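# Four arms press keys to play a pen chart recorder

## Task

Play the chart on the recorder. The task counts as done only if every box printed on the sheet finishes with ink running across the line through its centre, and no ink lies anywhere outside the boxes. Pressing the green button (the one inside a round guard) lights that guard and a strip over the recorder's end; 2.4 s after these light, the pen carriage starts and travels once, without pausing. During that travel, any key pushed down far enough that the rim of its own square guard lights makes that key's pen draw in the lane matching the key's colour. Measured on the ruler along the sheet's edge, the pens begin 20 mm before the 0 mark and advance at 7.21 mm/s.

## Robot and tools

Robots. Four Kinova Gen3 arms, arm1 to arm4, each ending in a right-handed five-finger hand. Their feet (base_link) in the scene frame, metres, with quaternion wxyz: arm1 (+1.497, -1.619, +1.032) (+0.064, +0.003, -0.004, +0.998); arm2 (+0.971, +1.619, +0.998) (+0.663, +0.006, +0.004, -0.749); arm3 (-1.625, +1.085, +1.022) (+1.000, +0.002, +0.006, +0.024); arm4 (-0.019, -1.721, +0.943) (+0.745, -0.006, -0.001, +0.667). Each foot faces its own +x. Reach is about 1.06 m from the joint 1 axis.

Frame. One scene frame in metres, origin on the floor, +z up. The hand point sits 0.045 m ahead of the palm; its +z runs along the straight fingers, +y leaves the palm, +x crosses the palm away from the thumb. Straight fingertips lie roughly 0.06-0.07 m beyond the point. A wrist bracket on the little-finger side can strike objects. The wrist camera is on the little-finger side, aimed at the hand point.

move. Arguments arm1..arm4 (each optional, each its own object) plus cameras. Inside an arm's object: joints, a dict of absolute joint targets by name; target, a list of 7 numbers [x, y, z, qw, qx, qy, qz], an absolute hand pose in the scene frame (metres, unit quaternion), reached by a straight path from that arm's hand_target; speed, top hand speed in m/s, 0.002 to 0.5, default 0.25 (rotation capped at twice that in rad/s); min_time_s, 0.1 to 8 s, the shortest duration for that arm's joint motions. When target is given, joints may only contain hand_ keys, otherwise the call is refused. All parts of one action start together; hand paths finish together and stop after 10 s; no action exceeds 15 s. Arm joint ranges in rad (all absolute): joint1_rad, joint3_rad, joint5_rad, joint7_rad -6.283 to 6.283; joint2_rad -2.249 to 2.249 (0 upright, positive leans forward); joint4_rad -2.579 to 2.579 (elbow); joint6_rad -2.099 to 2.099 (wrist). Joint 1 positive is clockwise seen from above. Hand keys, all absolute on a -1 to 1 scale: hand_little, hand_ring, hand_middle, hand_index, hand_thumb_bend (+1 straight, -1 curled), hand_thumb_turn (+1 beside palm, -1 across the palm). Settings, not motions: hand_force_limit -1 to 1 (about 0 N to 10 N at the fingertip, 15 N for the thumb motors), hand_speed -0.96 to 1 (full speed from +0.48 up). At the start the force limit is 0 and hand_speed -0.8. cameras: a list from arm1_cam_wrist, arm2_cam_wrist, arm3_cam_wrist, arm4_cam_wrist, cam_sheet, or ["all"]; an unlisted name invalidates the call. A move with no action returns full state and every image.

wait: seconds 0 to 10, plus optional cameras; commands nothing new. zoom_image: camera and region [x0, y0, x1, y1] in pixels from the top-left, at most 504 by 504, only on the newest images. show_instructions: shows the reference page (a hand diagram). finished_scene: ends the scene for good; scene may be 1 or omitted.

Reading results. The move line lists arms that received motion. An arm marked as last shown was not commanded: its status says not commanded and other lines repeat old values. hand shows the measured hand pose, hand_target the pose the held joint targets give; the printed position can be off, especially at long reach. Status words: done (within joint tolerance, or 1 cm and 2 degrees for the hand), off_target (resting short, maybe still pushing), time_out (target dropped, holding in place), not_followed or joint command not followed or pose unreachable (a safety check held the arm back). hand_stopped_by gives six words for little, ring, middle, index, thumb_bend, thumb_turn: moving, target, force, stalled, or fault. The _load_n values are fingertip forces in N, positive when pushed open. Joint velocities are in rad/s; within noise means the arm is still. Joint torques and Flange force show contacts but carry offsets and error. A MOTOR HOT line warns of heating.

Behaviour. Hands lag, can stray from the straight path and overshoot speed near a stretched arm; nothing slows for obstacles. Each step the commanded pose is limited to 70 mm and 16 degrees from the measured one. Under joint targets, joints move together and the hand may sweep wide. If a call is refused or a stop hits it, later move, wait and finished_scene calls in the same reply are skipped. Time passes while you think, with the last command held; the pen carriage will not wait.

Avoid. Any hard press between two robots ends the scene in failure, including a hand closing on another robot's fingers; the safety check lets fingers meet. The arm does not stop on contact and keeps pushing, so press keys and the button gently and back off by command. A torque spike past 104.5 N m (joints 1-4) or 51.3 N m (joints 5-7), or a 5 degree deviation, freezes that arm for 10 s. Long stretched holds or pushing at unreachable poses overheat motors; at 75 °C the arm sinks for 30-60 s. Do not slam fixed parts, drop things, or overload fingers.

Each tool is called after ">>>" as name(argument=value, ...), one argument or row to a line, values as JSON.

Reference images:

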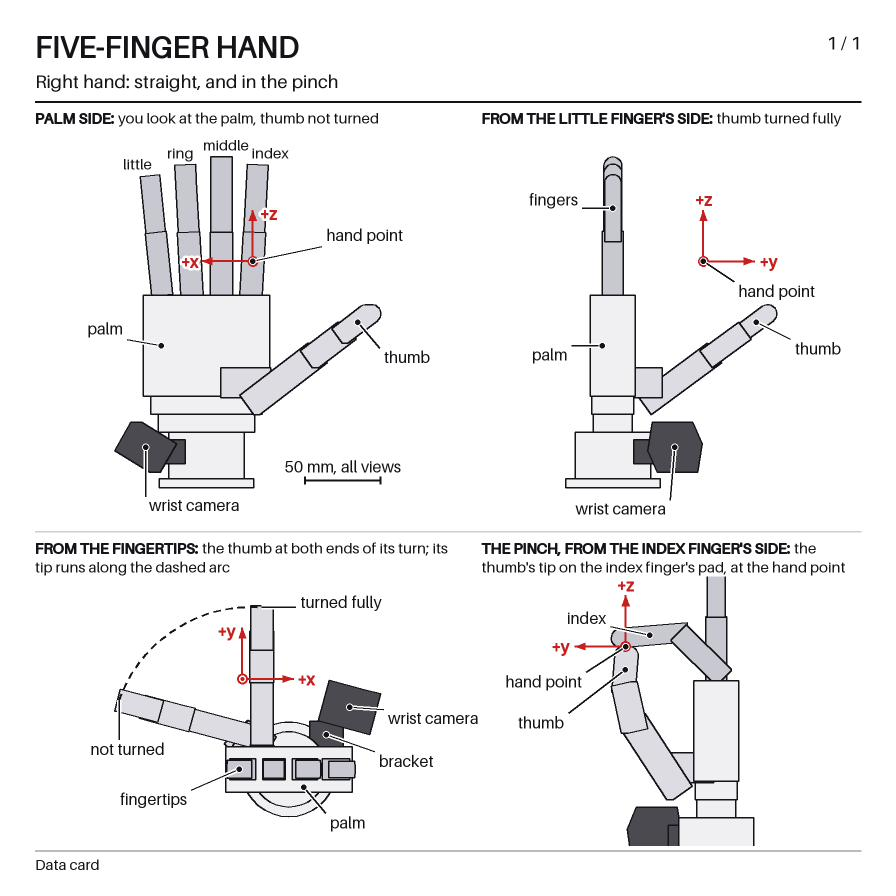

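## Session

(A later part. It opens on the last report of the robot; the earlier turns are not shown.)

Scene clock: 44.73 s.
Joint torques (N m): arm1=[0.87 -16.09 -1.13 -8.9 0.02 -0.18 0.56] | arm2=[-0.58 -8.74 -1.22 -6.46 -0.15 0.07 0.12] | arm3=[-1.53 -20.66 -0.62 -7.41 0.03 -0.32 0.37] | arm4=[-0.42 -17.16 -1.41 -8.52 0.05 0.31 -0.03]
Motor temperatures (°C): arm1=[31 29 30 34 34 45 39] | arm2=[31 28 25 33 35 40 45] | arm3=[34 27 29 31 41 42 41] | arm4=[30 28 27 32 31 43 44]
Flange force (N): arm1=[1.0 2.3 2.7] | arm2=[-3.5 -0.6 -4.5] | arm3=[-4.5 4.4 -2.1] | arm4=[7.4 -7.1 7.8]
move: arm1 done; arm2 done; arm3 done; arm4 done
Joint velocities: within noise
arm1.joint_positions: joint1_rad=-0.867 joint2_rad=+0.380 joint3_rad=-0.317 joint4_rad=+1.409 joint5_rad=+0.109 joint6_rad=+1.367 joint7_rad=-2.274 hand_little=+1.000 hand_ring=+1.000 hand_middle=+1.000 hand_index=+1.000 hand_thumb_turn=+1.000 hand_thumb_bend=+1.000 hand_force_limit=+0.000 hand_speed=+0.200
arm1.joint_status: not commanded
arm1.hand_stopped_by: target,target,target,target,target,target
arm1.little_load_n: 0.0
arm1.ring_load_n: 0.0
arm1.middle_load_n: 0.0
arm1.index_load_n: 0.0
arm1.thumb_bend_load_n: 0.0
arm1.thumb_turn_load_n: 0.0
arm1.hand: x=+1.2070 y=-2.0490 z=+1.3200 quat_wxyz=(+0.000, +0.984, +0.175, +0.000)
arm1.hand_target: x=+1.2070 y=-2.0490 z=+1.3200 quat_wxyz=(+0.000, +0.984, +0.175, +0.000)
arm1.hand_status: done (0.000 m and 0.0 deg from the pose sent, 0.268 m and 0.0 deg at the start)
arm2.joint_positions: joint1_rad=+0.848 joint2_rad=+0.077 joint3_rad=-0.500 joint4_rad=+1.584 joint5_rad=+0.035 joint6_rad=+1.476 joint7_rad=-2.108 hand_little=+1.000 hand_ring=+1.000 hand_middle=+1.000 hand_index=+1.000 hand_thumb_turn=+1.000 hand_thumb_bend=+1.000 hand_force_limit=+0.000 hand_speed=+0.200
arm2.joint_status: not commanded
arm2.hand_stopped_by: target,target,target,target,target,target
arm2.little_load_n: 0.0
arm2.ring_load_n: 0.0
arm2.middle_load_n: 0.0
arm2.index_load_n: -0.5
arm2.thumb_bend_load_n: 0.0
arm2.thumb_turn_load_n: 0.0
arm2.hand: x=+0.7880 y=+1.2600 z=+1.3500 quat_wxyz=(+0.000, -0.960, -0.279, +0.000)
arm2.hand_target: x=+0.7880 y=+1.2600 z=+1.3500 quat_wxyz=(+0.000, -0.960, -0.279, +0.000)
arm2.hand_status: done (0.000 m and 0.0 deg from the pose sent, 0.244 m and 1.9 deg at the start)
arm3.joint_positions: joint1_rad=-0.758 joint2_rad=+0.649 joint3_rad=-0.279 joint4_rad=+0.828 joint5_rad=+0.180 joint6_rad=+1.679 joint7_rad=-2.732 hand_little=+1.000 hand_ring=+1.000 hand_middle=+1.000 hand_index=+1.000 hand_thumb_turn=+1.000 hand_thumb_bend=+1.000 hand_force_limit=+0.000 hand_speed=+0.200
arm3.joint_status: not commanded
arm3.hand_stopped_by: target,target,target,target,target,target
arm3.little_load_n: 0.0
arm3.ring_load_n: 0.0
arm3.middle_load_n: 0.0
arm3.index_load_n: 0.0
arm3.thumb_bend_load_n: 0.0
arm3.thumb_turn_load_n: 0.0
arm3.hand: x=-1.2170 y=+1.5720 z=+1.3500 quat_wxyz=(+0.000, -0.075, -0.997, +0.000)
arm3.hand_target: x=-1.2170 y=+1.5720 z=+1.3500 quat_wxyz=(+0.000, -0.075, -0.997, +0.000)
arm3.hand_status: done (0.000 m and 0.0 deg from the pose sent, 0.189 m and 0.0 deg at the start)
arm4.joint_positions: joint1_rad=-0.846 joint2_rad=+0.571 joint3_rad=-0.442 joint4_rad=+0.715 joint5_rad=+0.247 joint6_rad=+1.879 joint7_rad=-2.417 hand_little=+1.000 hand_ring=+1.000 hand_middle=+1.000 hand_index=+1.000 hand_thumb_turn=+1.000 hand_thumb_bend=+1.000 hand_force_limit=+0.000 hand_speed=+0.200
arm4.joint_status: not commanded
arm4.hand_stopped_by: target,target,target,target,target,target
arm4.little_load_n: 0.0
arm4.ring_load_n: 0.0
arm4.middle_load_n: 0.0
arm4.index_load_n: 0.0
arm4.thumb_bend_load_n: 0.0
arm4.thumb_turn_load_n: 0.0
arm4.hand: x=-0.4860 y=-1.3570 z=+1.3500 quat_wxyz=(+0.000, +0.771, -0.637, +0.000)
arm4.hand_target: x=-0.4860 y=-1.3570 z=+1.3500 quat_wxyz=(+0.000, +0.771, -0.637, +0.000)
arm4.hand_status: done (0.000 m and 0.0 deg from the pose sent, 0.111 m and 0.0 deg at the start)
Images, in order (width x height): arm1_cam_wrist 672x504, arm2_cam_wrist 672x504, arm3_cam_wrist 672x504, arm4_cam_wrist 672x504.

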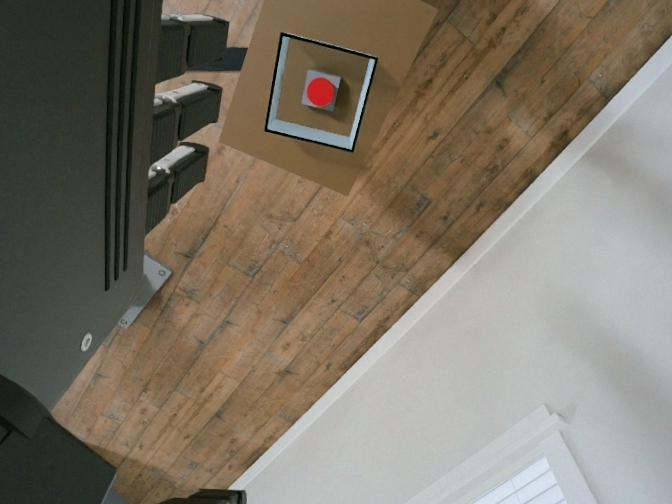

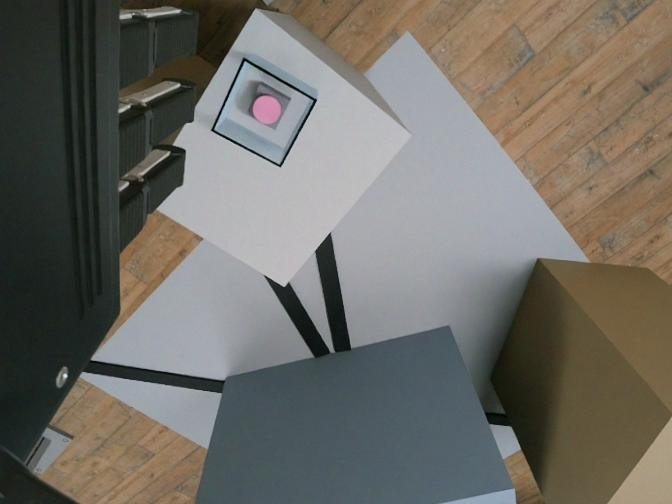

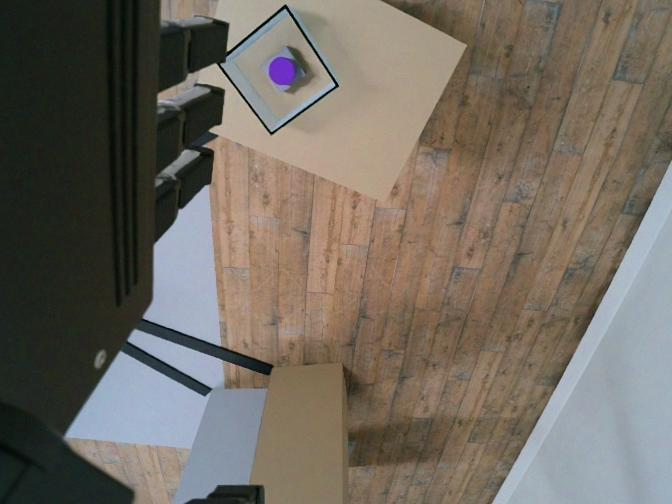

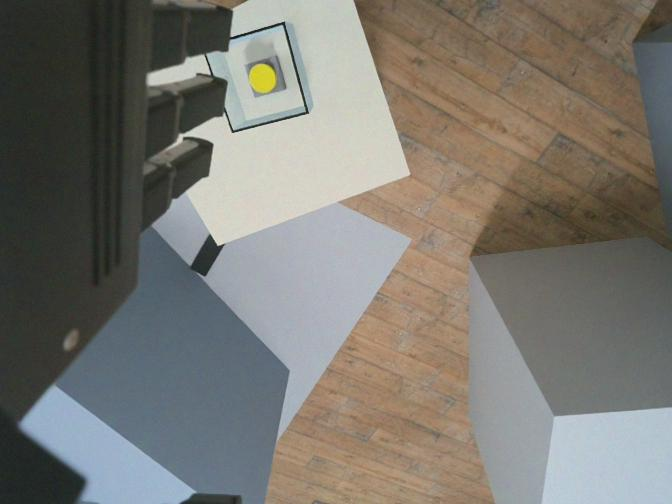

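>>> move(
  arm1={"target": [1.3009, -2.0145, 1.32, 0, 0.9845, 0.1754, 0]},
  arm2={"target": [0.8724, 1.3136, 1.35, 0, 0.960, 0.279, 0]},
  arm3={"target": [-1.3159, 1.5870, 1.35, 0, 0.075, 0.9972, 0]},
  arm4={"target": [-0.4671, -1.4552, 1.35, 0, 0.771, -0.637, 0]},
  cameras=["arm1_cam_wrist", "arm2_cam_wrist", "arm3_cam_wrist", "arm4_cam_wrist"],
)

>>> move(
  arm1={"target": [1.2663, -1.9206, 1.32, 0, 0.9845, 0.1754, 0]},
  arm2={"target": [0.8188, 1.398, 1.35, 0, 0.960, 0.279, 0]},
  arm3={"target": [-1.3308, 1.4881, 1.35, 0, 0.075, 0.9972, 0]},
  arm4={"target": [-0.3689, -1.4363, 1.35, 0, 0.771, -0.637, 0]},
  cameras=["arm1_cam_wrist", "arm2_cam_wrist", "arm3_cam_wrist", "arm4_cam_wrist"],
)

Scene clock: 50.03 s.
Joint torques (N m): arm1=[0.82 -12.22 -0.81 -8.69 0.03 -0.2 0.54] | arm2=[-0.6 -4.43 -0.37 -6.4 -0.13 0.11 0.13] | arm3=[-1.53 -18.54 -0.79 -7.5 0.06 -0.3 0.34] | arm4=[-0.46 -13.6 -1.43 -8.95 0.05 0.32 0.01]
Motor temperatures (°C): arm1=[31 29 30 34 34 45 39] | arm2=[31 28 25 33 35 40 45] | arm3=[34 27 29 31 41 42 41] | arm4=[30 28 27 32 31 43 44]
Flange force (N): arm1=[0.9 2.6 2.6] | arm2=[-3.0 -0.9 -4.9] | arm3=[-3.3 3.7 -1.4] | arm4=[4.1 -5.9 6.0]
move: arm1 done; arm2 done; arm3 done; arm4 done
Joint velocities: within noise
arm1.joint_positions: joint1_rad=-0.926 joint2_rad=+0.192 joint3_rad=-0.369 joint4_rad=+1.666 joint5_rad=+0.063 joint6_rad=+1.292 joint7_rad=-2.395 hand_little=+1.000 hand_ring=+1.000 hand_middle=+1.000 hand_index=+1.000 hand_thumb_turn=+1.000 hand_thumb_bend=+1.000 hand_force_limit=+0.000 hand_speed=+0.200
arm1.joint_status: not commanded
arm1.hand_stopped_by: target,target,target,target,target,target
arm1.little_load_n: 0.0
arm1.ring_load_n: 0.0
arm1.middle_load_n: 0.0
arm1.index_load_n: 0.0
arm1.thumb_bend_load_n: 0.0
arm1.thumb_turn_load_n: 0.0
arm1.hand: x=+1.3009 y=-2.0145 z=+1.3200 quat_wxyz=(+0.000, +0.984, +0.175, +0.000)
arm1.hand_target: x=+1.3009 y=-2.0145 z=+1.3200 quat_wxyz=(+0.000, +0.984, +0.175, +0.000)
arm1.hand_status: done (0.000 m and 0.0 deg from the pose sent, 0.100 m and 0.0 deg at the start)
arm2.joint_positions: joint1_rad=+0.838 joint2_rad=-0.157 joint3_rad=-0.518 joint4_rad=+1.784 joint5_rad=-0.080 joint6_rad=+1.481 joint7_rad=-2.123 hand_little=+1.000 hand_ring=+1.000 hand_middle=+1.000 hand_index=+1.000 hand_thumb_turn=+1.000 hand_thumb_bend=+1.000 hand_force_limit=+0.000 hand_speed=+0.200
arm2.joint_status: not commanded
arm2.hand_stopped_by: target,target,target,target,target,target
arm2.little_load_n: 0.0
arm2.ring_load_n: 0.0
arm2.middle_load_n: 0.0
arm2.index_load_n: 0.0
arm2.thumb_bend_load_n: 0.0
arm2.thumb_turn_load_n: 0.0
arm2.hand: x=+0.8724 y=+1.3136 z=+1.3500 quat_wxyz=(+0.000, -0.960, -0.279, +0.000)
arm2.hand_target: x=+0.8724 y=+1.3136 z=+1.3500 quat_wxyz=(+0.000, -0.960, -0.279, +0.000)
arm2.hand_status: done (0.000 m and 0.0 deg from the pose sent, 0.100 m and 0.0 deg at the start)
arm3.joint_positions: joint1_rad=-0.879 joint2_rad=+0.522 joint3_rad=-0.310 joint4_rad=+1.056 joint5_rad=+0.165 joint6_rad=+1.582 joint7_rad=-2.917 hand_little=+1.000 hand_ring=+1.000 hand_middle=+1.000 hand_index=+1.000 hand_thumb_turn=+1.000 hand_thumb_bend=+1.000 hand_force_limit=+0.000 hand_speed=+0.200
arm3.joint_status: not commanded
arm3.hand_stopped_by: target,target,target,target,target,target
arm3.little_load_n: 0.0
arm3.ring_load_n: 0.0
arm3.middle_load_n: 0.0
arm3.index_load_n: 0.0
arm3.thumb_bend_load_n: 0.0
arm3.thumb_turn_load_n: 0.0
arm3.hand: x=-1.3159 y=+1.5870 z=+1.3500 quat_wxyz=(+0.000, -0.075, -0.997, +0.000)
arm3.hand_target: x=-1.3159 y=+1.5870 z=+1.3500 quat_wxyz=(+0.000, -0.075, -0.997, +0.000)
arm3.hand_status: done (0.000 m and 0.0 deg from the pose sent, 0.100 m and 0.0 deg at the start)
arm4.joint_positions: joint1_rad=-0.870 joint2_rad=+0.359 joint3_rad=-0.490 joint4_rad=+1.064 joint5_rad=+0.172 joint6_rad=+1.743 joint7_rad=-2.573 hand_little=+1.000 hand_ring=+1.000 hand_middle=+1.000 hand_index=+1.000 hand_thumb_turn=+1.000 hand_thumb_bend=+1.000 hand_force_limit=+0.000 hand_speed=+0.200
arm4.joint_status: not commanded
arm4.hand_stopped_by: target,target,target,target,target,target
arm4.little_load_n: 0.0
arm4.ring_load_n: 0.0
arm4.middle_load_n: 0.0
arm4.index_load_n: 0.0
arm4.thumb_bend_load_n: 0.0
arm4.thumb_turn_load_n: 0.0
arm4.hand: x=-0.4671 y=-1.4552 z=+1.3500 quat_wxyz=(+0.000, +0.771, -0.637, +0.000)
arm4.hand_target: x=-0.4671 y=-1.4552 z=+1.3500 quat_wxyz=(+0.000, +0.771, -0.637, +0.000)
arm4.hand_status: done (0.000 m and 0.0 deg from the pose sent, 0.100 m and 0.0 deg at the start)
Images, in order (width x height): arm1_cam_wrist 672x504, arm2_cam_wrist 672x504, arm3_cam_wrist 672x504, arm4_cam_wrist 672x504.

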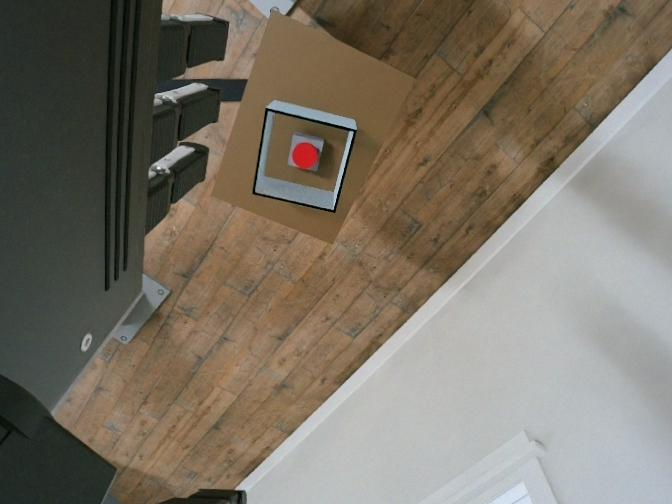

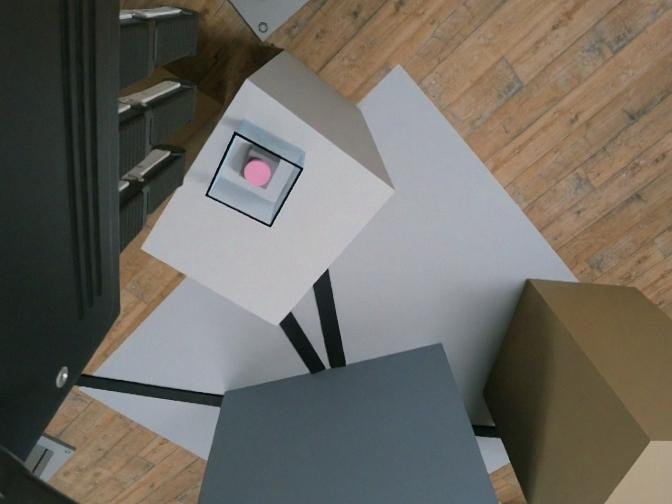

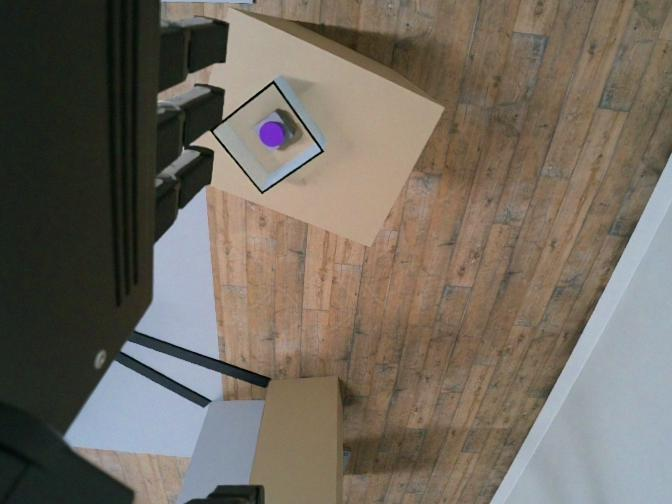

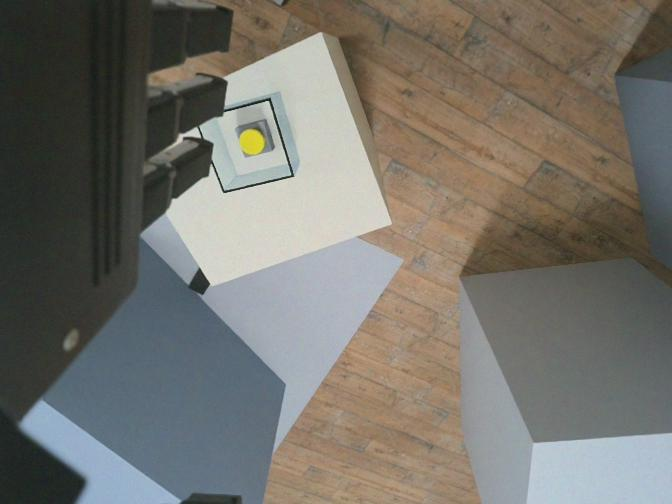

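Scene clock: 51.13 s.
Joint torques (N m): arm1=[0.77 -9.75 -0.43 -8.74 0 -0.2 0.54] | arm2=[-0.64 -3.51 -0.43 -6.48 -0.24 0.08 0.12] | arm3=[-1.44 -14.32 -0.55 -7.53 0.05 -0.3 0.37] | arm4=[-0.48 -10.45 -0.94 -9.1 0.02 0.29 -0.02]
Motor temperatures (°C): arm1=[31 29 30 34 34 45 39] | arm2=[31 28 25 33 35 40 45] | arm3=[34 27 29 31 41 42 41] | arm4=[30 28 27 32 31 43 44]
Flange force (N): arm1=[0.6 2.3 2.8] | arm2=[-2.7 -2.0 -4.8] | arm3=[-2.8 2.6 -1.2] | arm4=[3.7 -4.6 5.2]
move: arm1 done; arm2 done; arm3 done; arm4 done
Joint velocities: within noise
arm1.joint_positions: joint1_rad=-0.743 joint2_rad=+0.060 joint3_rad=-0.272 joint4_rad=+1.815 joint5_rad=+0.007 joint6_rad=+1.266 joint7_rad=-2.105 hand_little=+1.000 hand_ring=+1.000 hand_middle=+1.000 hand_index=+1.000 hand_thumb_turn=+1.000 hand_thumb_bend=+1.000 hand_force_limit=+0.000 hand_speed=+0.200
arm1.joint_status: not commanded
arm1.hand_stopped_by: target,target,target,target,target,target
arm1.little_load_n: 0.0
arm1.ring_load_n: 0.0
arm1.middle_load_n: 0.0
arm1.index_load_n: 0.0
arm1.thumb_bend_load_n: 0.0
arm1.thumb_turn_load_n: 0.0
arm1.hand: x=+1.2663 y=-1.9206 z=+1.3200 quat_wxyz=(+0.000, +0.984, +0.175, +0.000)
arm1.hand_target: x=+1.2663 y=-1.9206 z=+1.3200 quat_wxyz=(+0.000, +0.984, +0.175, +0.000)
arm1.hand_status: done (0.000 m and 0.0 deg from the pose sent, 0.100 m and 0.0 deg at the start)
arm2.joint_positions: joint1_rad=+0.939 joint2_rad=-0.245 joint3_rad=-0.250 joint4_rad=+1.863 joint5_rad=-0.067 joint6_rad=+1.503 joint7_rad=-1.755 hand_little=+1.000 hand_ring=+1.000 hand_middle=+1.000 hand_index=+1.000 hand_thumb_turn=+1.000 hand_thumb_bend=+1.000 hand_force_limit=+0.000 hand_speed=+0.200
arm2.joint_status: not commanded
arm2.hand_stopped_by: target,target,target,target,target,target
arm2.little_load_n: 0.0
arm2.ring_load_n: 0.0
arm2.middle_load_n: 0.0
arm2.index_load_n: 0.0
arm2.thumb_bend_load_n: 0.0
arm2.thumb_turn_load_n: 0.0
arm2.hand: x=+0.8188 y=+1.3980 z=+1.3500 quat_wxyz=(+0.000, -0.960, -0.279, +0.000)
arm2.hand_target: x=+0.8188 y=+1.3980 z=+1.3500 quat_wxyz=(+0.000, -0.960, -0.279, +0.000)
arm2.hand_status: done (0.000 m and 0.0 deg from the pose sent, 0.100 m and 0.0 deg at the start)
arm3.joint_positions: joint1_rad=-0.740 joint2_rad=+0.292 joint3_rad=-0.314 joint4_rad=+1.404 joint5_rad=+0.101 joint6_rad=+1.457 joint7_rad=-2.822 hand_little=+1.000 hand_ring=+1.000 hand_middle=+1.000 hand_index=+1.000 hand_thumb_turn=+1.000 hand_thumb_bend=+1.000 hand_force_limit=+0.000 hand_speed=+0.200
arm3.joint_status: not commanded
arm3.hand_stopped_by: target,target,target,target,target,target
arm3.little_load_n: 0.0
arm3.ring_load_n: 0.0
arm3.middle_load_n: 0.0
arm3.index_load_n: 0.0
arm3.thumb_bend_load_n: -0.5
arm3.thumb_turn_load_n: 0.0
arm3.hand: x=-1.3308 y=+1.4881 z=+1.3500 quat_wxyz=(+0.000, -0.075, -0.997, +0.000)
arm3.hand_target: x=-1.3308 y=+1.4881 z=+1.3500 quat_wxyz=(+0.000, -0.075, -0.997, +0.000)
arm3.hand_status: done (0.000 m and 0.0 deg from the pose sent, 0.100 m and 0.0 deg at the start)
arm4.joint_positions: joint1_rad=-0.642 joint2_rad=+0.182 joint3_rad=-0.448 joint4_rad=+1.292 joint5_rad=+0.080 joint6_rad=+1.672 joint7_rad=-2.346 hand_little=+1.000 hand_ring=+1.000 hand_middle=+1.000 hand_index=+1.000 hand_thumb_turn=+1.000 hand_thumb_bend=+1.000 hand_force_limit=+0.000 hand_speed=+0.200
arm4.joint_status: not commanded
arm4.hand_stopped_by: target,target,target,target,target,target
arm4.little_load_n: 0.0
arm4.ring_load_n: 0.0
arm4.middle_load_n: 0.0
arm4.index_load_n: 0.0
arm4.thumb_bend_load_n: 0.0
arm4.thumb_turn_load_n: 0.0
arm4.hand: x=-0.3689 y=-1.4363 z=+1.3500 quat_wxyz=(+0.000, +0.771, -0.637, +0.000)
arm4.hand_target: x=-0.3689 y=-1.4363 z=+1.3500 quat_wxyz=(+0.000, +0.771, -0.637, +0.000)
arm4.hand_status: done (0.000 m and 0.0 deg from the pose sent, 0.100 m and 0.0 deg at the start)
Images, in order (width x height): arm1_cam_wrist 672x504, arm2_cam_wrist 672x504, arm3_cam_wrist 672x504, arm4_cam_wrist 672x504.

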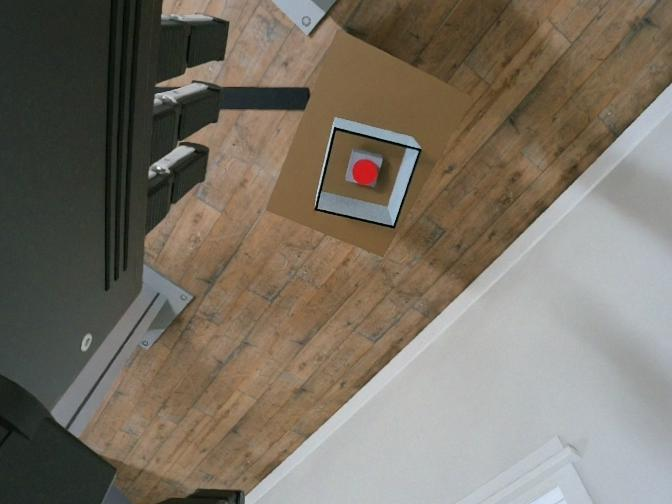

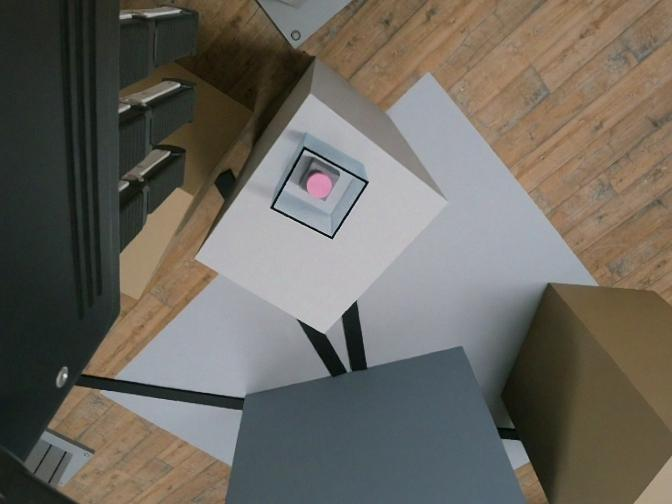

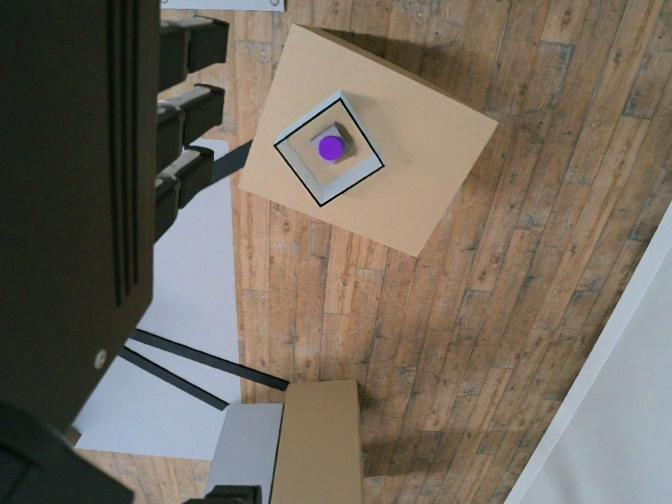

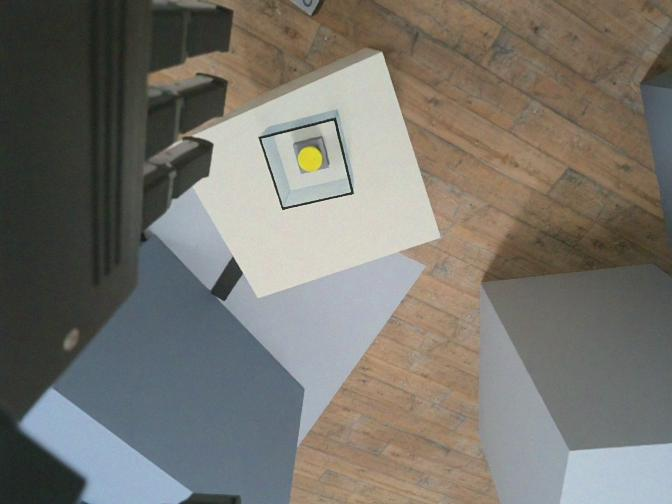

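>>> zoom_image(
  camera="arm1_cam_wrist",
  region=[100, 0, 268, 250],
)

>>> zoom_image(
  camera="arm4_cam_wrist",
  region=[100, 0, 268, 250],
)

>>> zoom_image(
  camera="arm2_cam_wrist",
  region=[80, 0, 280, 300],
)

Scaled by 2.016 from the camera's image (finer frame: 960x720).

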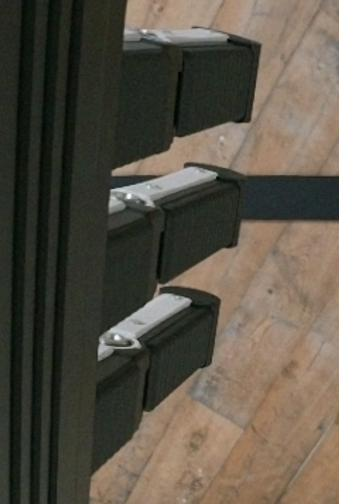

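Scaled by 2.016 from the camera's image (finer frame: 960x720).

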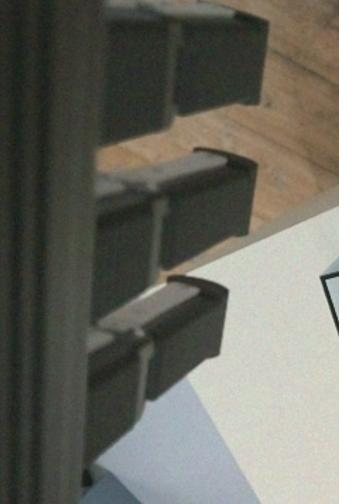

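Scaled by 1.680 from the camera's image (finer frame: 960x720).

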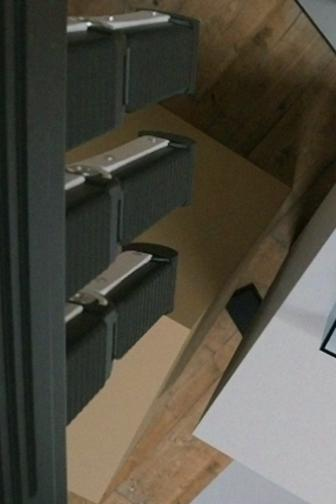

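>>> move(
  arm1={"target": [1.181, -2.103, 1.12, 0, 0.9845, 0.1754, 0]},
  arm2={"target": [0.7185, 1.2277, 1.14, 0, 0.960, 0.279, 0]},
  arm3={"target": [-1.1856, 1.545, 1.12, 0, 0.075, 0.9972, 0]},
  arm4={"target": [-0.4455, -1.2871, 1.12, 0, 0.771, -0.637, 0]},
  cameras=["arm1_cam_wrist", "arm2_cam_wrist", "arm3_cam_wrist", "arm4_cam_wrist"],
)

Scene clock: 63.63 s.
Joint torques (N m): arm1=[0.9 -20.16 -1.39 -7.3 0 -0.2 0.55] | arm2=[-0.57 -13.58 -1.87 -4.49 -0.16 0.07 0.15] | arm3=[-1.51 -21.57 -0.9 -6.37 0.05 -0.31 0.36] | arm4=[-0.41 -18.18 -1.92 -8.39 0.02 0.29 0]
Motor temperatures (°C): arm1=[31 29 30 34 34 45 39] | arm2=[31 28 25 33 35 40 45] | arm3=[34 27 29 31 41 42 41] | arm4=[30 28 27 32 31 43 44]
Flange force (N): arm1=[1.9 1.6 3.1] | arm2=[-4.9 0.2 -2.2] | arm3=[-4.2 3.0 0.8] | arm4=[5.7 -4.4 1.9]
move: arm1 done; arm2 done; arm3 done; arm4 done
Joint velocities: within noise
arm1.joint_positions: joint1_rad=-0.948 joint2_rad=+0.710 joint3_rad=-0.257 joint4_rad=+1.536 joint5_rad=+0.199 joint6_rad=+0.918 joint7_rad=-2.356 hand_little=+1.000 hand_ring=+1.000 hand_middle=+1.000 hand_index=+1.000 hand_thumb_turn=+1.000 hand_thumb_bend=+1.000 hand_force_limit=+0.000 hand_speed=+0.200
arm1.joint_status: not commanded
arm1.hand_stopped_by: target,target,target,target,target,target
arm1.little_load_n: 0.0
arm1.ring_load_n: 0.0
arm1.middle_load_n: 0.0
arm1.index_load_n: 0.0
arm1.thumb_bend_load_n: 0.0
arm1.thumb_turn_load_n: 0.0
arm1.hand: x=+1.1810 y=-2.1030 z=+1.1200 quat_wxyz=(+0.000, +0.985, +0.175, +0.000)
arm1.hand_target: x=+1.1810 y=-2.1030 z=+1.1200 quat_wxyz=(+0.000, +0.984, +0.175, +0.000)
arm1.hand_status: done (0.000 m and 0.0 deg from the pose sent, 0.284 m and 0.0 deg at the start)
arm2.joint_positions: joint1_rad=+0.761 joint2_rad=+0.428 joint3_rad=-0.360 joint4_rad=+1.851 joint5_rad=+0.186 joint6_rad=+0.882 joint7_rad=-2.140 hand_little=+1.000 hand_ring=+1.000 hand_middle=+1.000 hand_index=+1.000 hand_thumb_turn=+1.000 hand_thumb_bend=+1.000 hand_force_limit=+0.000 hand_speed=+0.200
arm2.joint_status: not commanded
arm2.hand_stopped_by: target,target,target,target,target,target
arm2.little_load_n: 0.0
arm2.ring_load_n: 0.0
arm2.middle_load_n: 0.0
arm2.index_load_n: 0.0
arm2.thumb_bend_load_n: 0.0
arm2.thumb_turn_load_n: 0.0
arm2.hand: x=+0.7185 y=+1.2277 z=+1.1400 quat_wxyz=(+0.000, -0.960, -0.279, +0.000)
arm2.hand_target: x=+0.7185 y=+1.2277 z=+1.1400 quat_wxyz=(+0.000, -0.960, -0.279, +0.000)
arm2.hand_status: done (0.000 m and 0.0 deg from the pose sent, 0.288 m and 0.0 deg at the start)
arm3.joint_positions: joint1_rad=-0.667 joint2_rad=+0.790 joint3_rad=-0.238 joint4_rad=+1.321 joint5_rad=+0.207 joint6_rad=+1.049 joint7_rad=-2.709 hand_little=+1.000 hand_ring=+1.000 hand_middle=+1.000 hand_index=+1.000 hand_thumb_turn=+1.000 hand_thumb_bend=+1.000 hand_force_limit=+0.000 hand_speed=+0.200
arm3.joint_status: not commanded
arm3.hand_stopped_by: target,target,target,target,target,target
arm3.little_load_n: 0.0
arm3.ring_load_n: 0.0
arm3.middle_load_n: 0.0
arm3.index_load_n: 0.0
arm3.thumb_bend_load_n: 0.0
arm3.thumb_turn_load_n: 0.0
arm3.hand: x=-1.1856 y=+1.5450 z=+1.1200 quat_wxyz=(+0.000, -0.075, -0.997, +0.000)
arm3.hand_target: x=-1.1856 y=+1.5450 z=+1.1200 quat_wxyz=(+0.000, -0.075, -0.997, +0.000)
arm3.hand_status: done (0.000 m and 0.0 deg from the pose sent, 0.278 m and 0.0 deg at the start)
arm4.joint_positions: joint1_rad=-0.663 joint2_rad=+0.666 joint3_rad=-0.378 joint4_rad=+1.298 joint5_rad=+0.245 joint6_rad=+1.210 joint7_rad=-2.321 hand_little=+1.000 hand_ring=+1.000 hand_middle=+1.000 hand_index=+1.000 hand_thumb_turn=+1.000 hand_thumb_bend=+1.000 hand_force_limit=+0.000 hand_speed=+0.200
arm4.joint_status: not commanded
arm4.hand_stopped_by: target,target,target,target,target,target
arm4.little_load_n: 0.0
arm4.ring_load_n: 0.0
arm4.middle_load_n: 0.0
arm4.index_load_n: 0.0
arm4.thumb_bend_load_n: 0.0
arm4.thumb_turn_load_n: 0.0
arm4.hand: x=-0.4455 y=-1.2871 z=+1.1200 quat_wxyz=(+0.000, +0.771, -0.637, +0.000)
arm4.hand_target: x=-0.4455 y=-1.2871 z=+1.1200 quat_wxyz=(+0.000, +0.771, -0.637, +0.000)
arm4.hand_status: done (0.000 m and 0.0 deg from the pose sent, 0.285 m and 0.0 deg at the start)
Images, in order (width x height): arm1_cam_wrist 672x504, arm2_cam_wrist 672x504, arm3_cam_wrist 672x504, arm4_cam_wrist 672x504.

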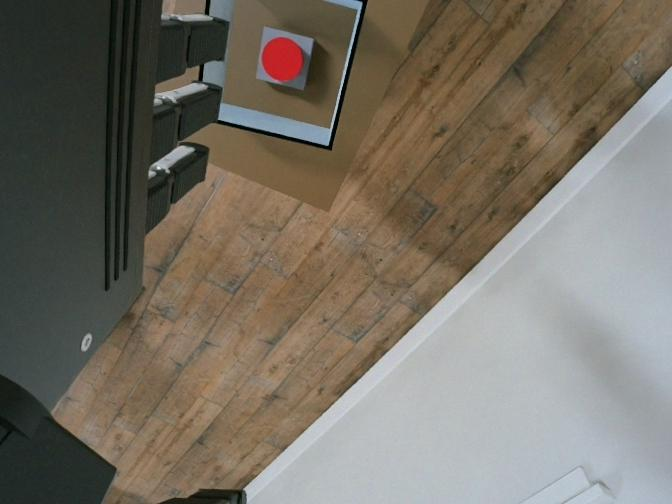

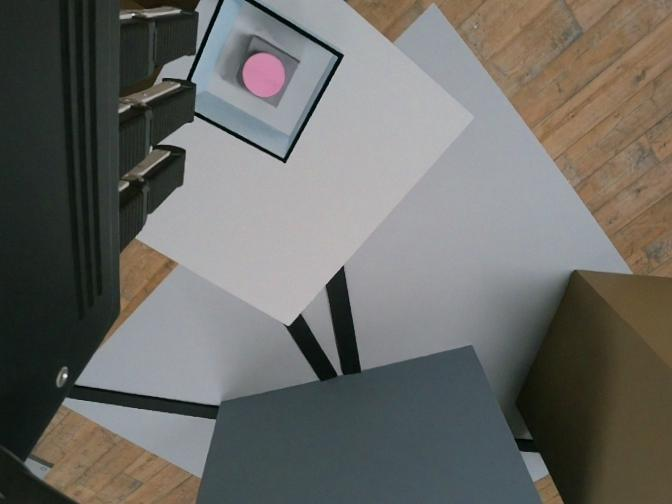

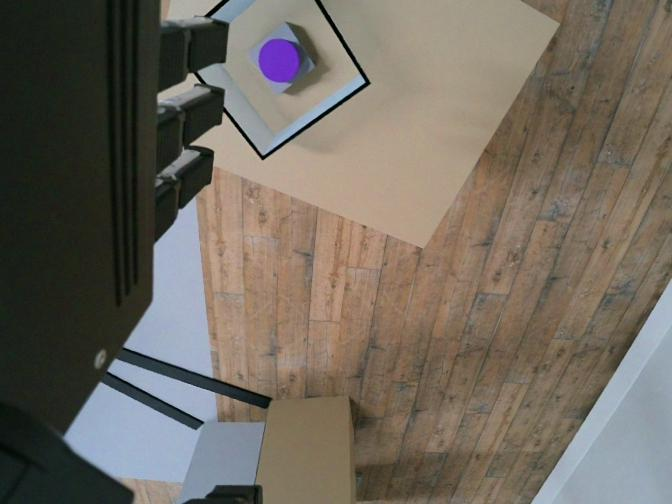

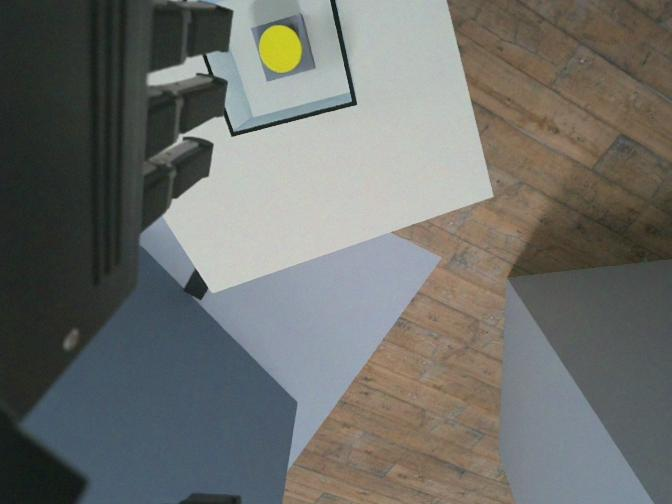

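>>> move(
  arm1={"target": [1.177, -2.107, 1.00, 0, 0.9845, 0.1754, 0]},
  arm2={"target": [0.7016, 1.217, 1.01, 0, 0.960, 0.279, 0]},
  arm3={"target": [-1.1737, 1.543, 1.00, 0, 0.075, 0.9972, 0]},
  arm4={"target": [-0.4455, -1.2871, 1.00, 0, 0.771, -0.637, 0]},
  cameras=["arm1_cam_wrist", "arm2_cam_wrist", "arm3_cam_wrist", "arm4_cam_wrist"],
)

Scene clock: 70.73 s.
Joint torques (N m): arm1=[0.91 -21.52 -1.31 -5.81 0.01 -0.18 0.54] | arm2=[-0.47 -16.13 -1.99 -2.38 -0.19 0.12 0.11] | arm3=[-1.53 -22.72 -0.85 -5.25 0.01 -0.28 0.36] | arm4=[-0.4 -19.03 -2.05 -7.12 0.02 0.32 0.01]
Motor temperatures (°C): arm1=[31 29 30 34 34 45 39] | arm2=[31 28 25 33 35 40 45] | arm3=[34 27 29 31 41 42 41] | arm4=[30 28 27 32 31 43 44]
Flange force (N): arm1=[2.6 1.1 3.0] | arm2=[-5.0 0.5 0.0] | arm3=[-4.2 2.7 1.8] | arm4=[5.1 -4.0 0.3]
move: arm1 done; arm2 done; arm3 done; arm4 done
Joint velocities: within noise
arm1.joint_positions: joint1_rad=-0.977 joint2_rad=+0.921 joint3_rad=-0.212 joint4_rad=+1.575 joint5_rad=+0.258 joint6_rad=+0.670 joint7_rad=-2.399 hand_little=+1.000 hand_ring=+1.000 hand_middle=+1.000 hand_index=+1.000 hand_thumb_turn=+1.000 hand_thumb_bend=+1.000 hand_force_limit=+0.000 hand_speed=+0.200
arm1.joint_status: not commanded
arm1.hand_stopped_by: target,target,target,target,target,target
arm1.little_load_n: 0.0
arm1.ring_load_n: 0.0
arm1.middle_load_n: 0.0
arm1.index_load_n: 0.0
arm1.thumb_bend_load_n: 0.0
arm1.thumb_turn_load_n: 0.0
arm1.hand: x=+1.1770 y=-2.1070 z=+1.0000 quat_wxyz=(+0.000, +0.984, +0.175, +0.000)
arm1.hand_target: x=+1.1770 y=-2.1070 z=+1.0000 quat_wxyz=(+0.000, +0.984, +0.175, +0.000)
arm1.hand_status: done (0.000 m and 0.0 deg from the pose sent, 0.120 m and 0.0 deg at the start)
arm2.joint_positions: joint1_rad=+0.699 joint2_rad=+0.702 joint3_rad=-0.269 joint4_rad=+1.908 joint5_rad=+0.322 joint6_rad=+0.558 joint7_rad=-2.236 hand_little=+1.000 hand_ring=+1.000 hand_middle=+1.000 hand_index=+1.000 hand_thumb_turn=+1.000 hand_thumb_bend=+1.000 hand_force_limit=+0.000 hand_speed=+0.200
arm2.joint_status: not commanded
arm2.hand_stopped_by: target,target,target,target,target,target
arm2.little_load_n: 0.0
arm2.ring_load_n: 0.0
arm2.middle_load_n: 0.0
arm2.index_load_n: 0.0
arm2.thumb_bend_load_n: 0.0
arm2.thumb_turn_load_n: 0.0
arm2.hand: x=+0.7016 y=+1.2170 z=+1.0100 quat_wxyz=(+0.000, -0.960, -0.279, +0.000)
arm2.hand_target: x=+0.7016 y=+1.2170 z=+1.0100 quat_wxyz=(+0.000, -0.960, -0.279, +0.000)
arm2.hand_status: done (0.000 m and 0.0 deg from the pose sent, 0.132 m and 0.0 deg at the start)
arm3.joint_positions: joint1_rad=-0.663 joint2_rad=+0.981 joint3_rad=-0.208 joint4_rad=+1.361 joint5_rad=+0.251 joint6_rad=+0.821 joint7_rad=-2.722 hand_little=+1.000 hand_ring=+1.000 hand_middle=+1.000 hand_index=+1.000 hand_thumb_turn=+1.000 hand_thumb_bend=+1.000 hand_force_limit=+0.000 hand_speed=+0.200
arm3.joint_status: not commanded
arm3.hand_stopped_by: target,target,target,target,target,target
arm3.little_load_n: 0.0
arm3.ring_load_n: 0.5
arm3.middle_load_n: 0.0
arm3.index_load_n: 0.0
arm3.thumb_bend_load_n: 0.0
arm3.thumb_turn_load_n: 0.0
arm3.hand: x=-1.1737 y=+1.5430 z=+1.0000 quat_wxyz=(+0.000, -0.075, -0.997, +0.000)
arm3.hand_target: x=-1.1737 y=+1.5430 z=+1.0000 quat_wxyz=(+0.000, -0.075, -0.997, +0.000)
arm3.hand_status: done (0.000 m and 0.0 deg from the pose sent, 0.121 m and 0.0 deg at the start)
arm4.joint_positions: joint1_rad=-0.677 joint2_rad=+0.813 joint3_rad=-0.343 joint4_rad=+1.442 joint5_rad=+0.308 joint6_rad=+0.927 joint7_rad=-2.374 hand_little=+1.000 hand_ring=+1.000 hand_middle=+1.000 hand_index=+1.000 hand_thumb_turn=+1.000 hand_thumb_bend=+1.000 hand_force_limit=+0.000 hand_speed=+0.200
arm4.joint_status: not commanded
arm4.hand_stopped_by: target,target,target,target,target,target
arm4.little_load_n: 0.0
arm4.ring_load_n: 0.0
arm4.middle_load_n: 0.0
arm4.index_load_n: 0.0
arm4.thumb_bend_load_n: 0.0
arm4.thumb_turn_load_n: 0.0
arm4.hand: x=-0.4455 y=-1.2871 z=+1.0000 quat_wxyz=(+0.000, +0.771, -0.637, +0.000)
arm4.hand_target: x=-0.4455 y=-1.2871 z=+1.0000 quat_wxyz=(+0.000, +0.771, -0.637, +0.000)
arm4.hand_status: done (0.000 m and 0.0 deg from the pose sent, 0.120 m and 0.0 deg at the start)
Images, in order (width x height): arm1_cam_wrist 672x504, arm2_cam_wrist 672x504, arm3_cam_wrist 672x504, arm4_cam_wrist 672x504.

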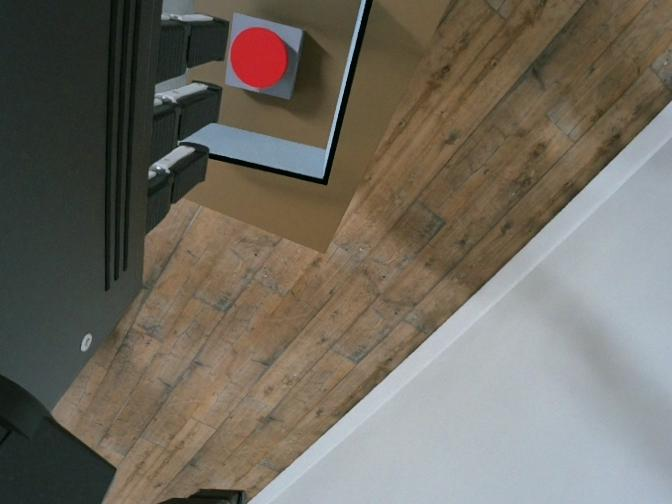

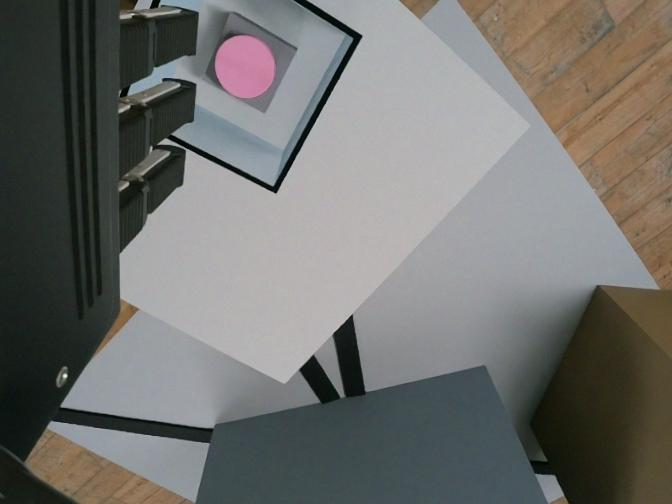

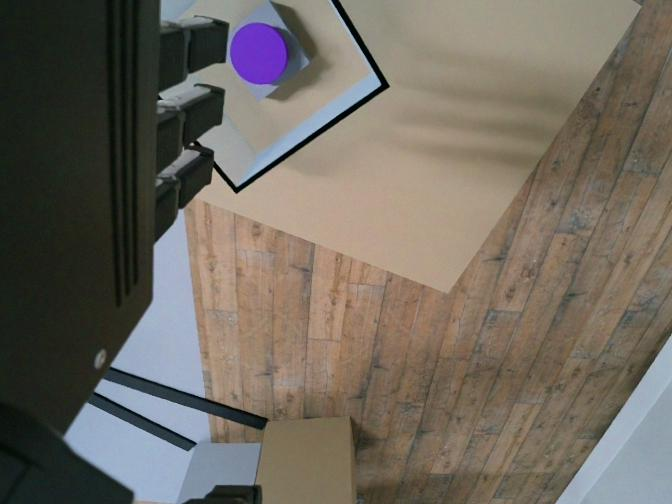

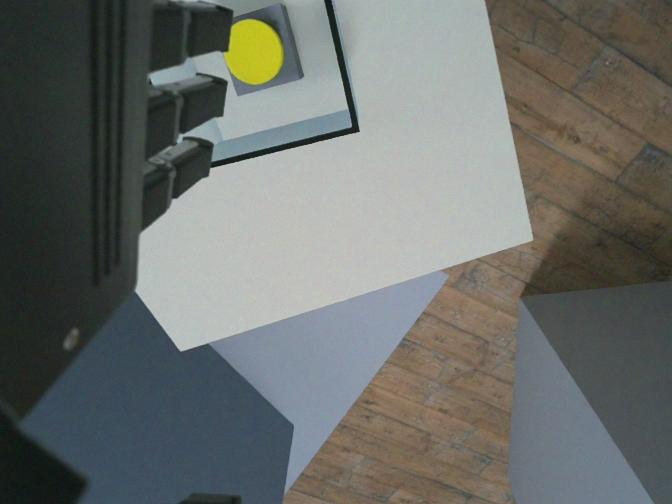

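>>> zoom_image(
  camera="arm1_cam_wrist",
  region=[140, 0, 380, 200],
)

>>> zoom_image(
  camera="arm2_cam_wrist",
  region=[120, 0, 380, 200],
)

>>> zoom_image(
  camera="arm3_cam_wrist",
  region=[140, 0, 400, 200],
)

>>> zoom_image(
  camera="arm4_cam_wrist",
  region=[140, 0, 380, 200],
)

Scaled by 2.100 from the camera's image (finer frame: 960x720).

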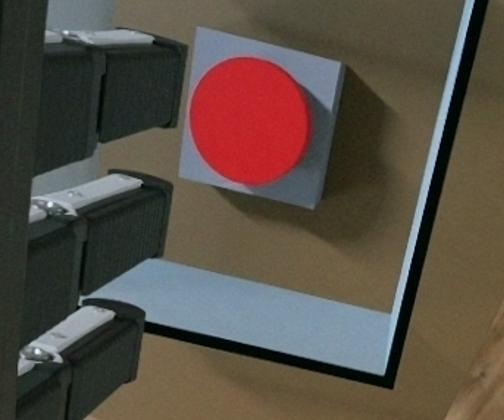

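Scaled by 1.938 from the camera's image (finer frame: 960x720).

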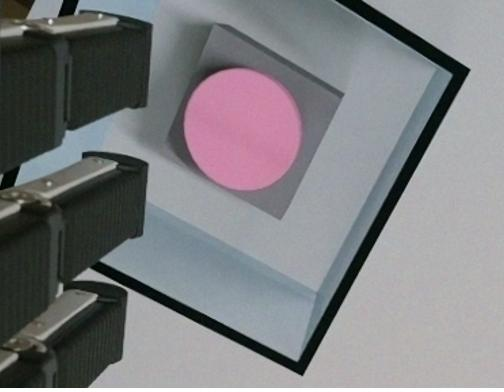

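Scaled by 1.938 from the camera's image (finer frame: 960x720).

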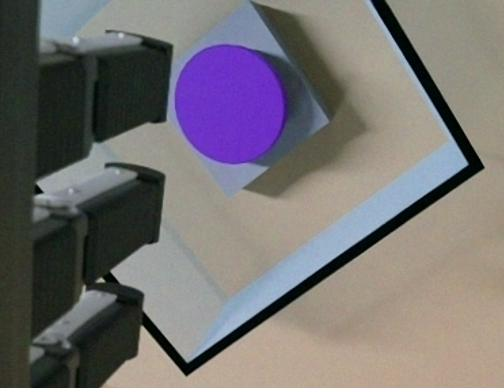

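Scaled by 2.100 from the camera's image (finer frame: 960x720).

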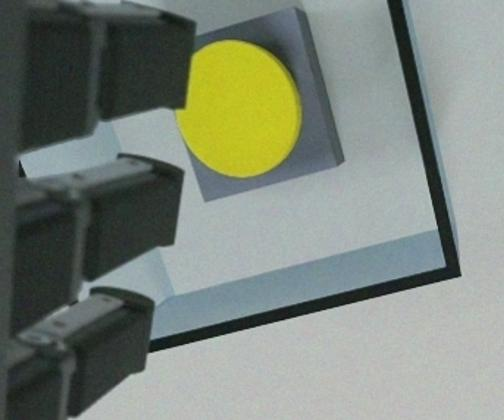

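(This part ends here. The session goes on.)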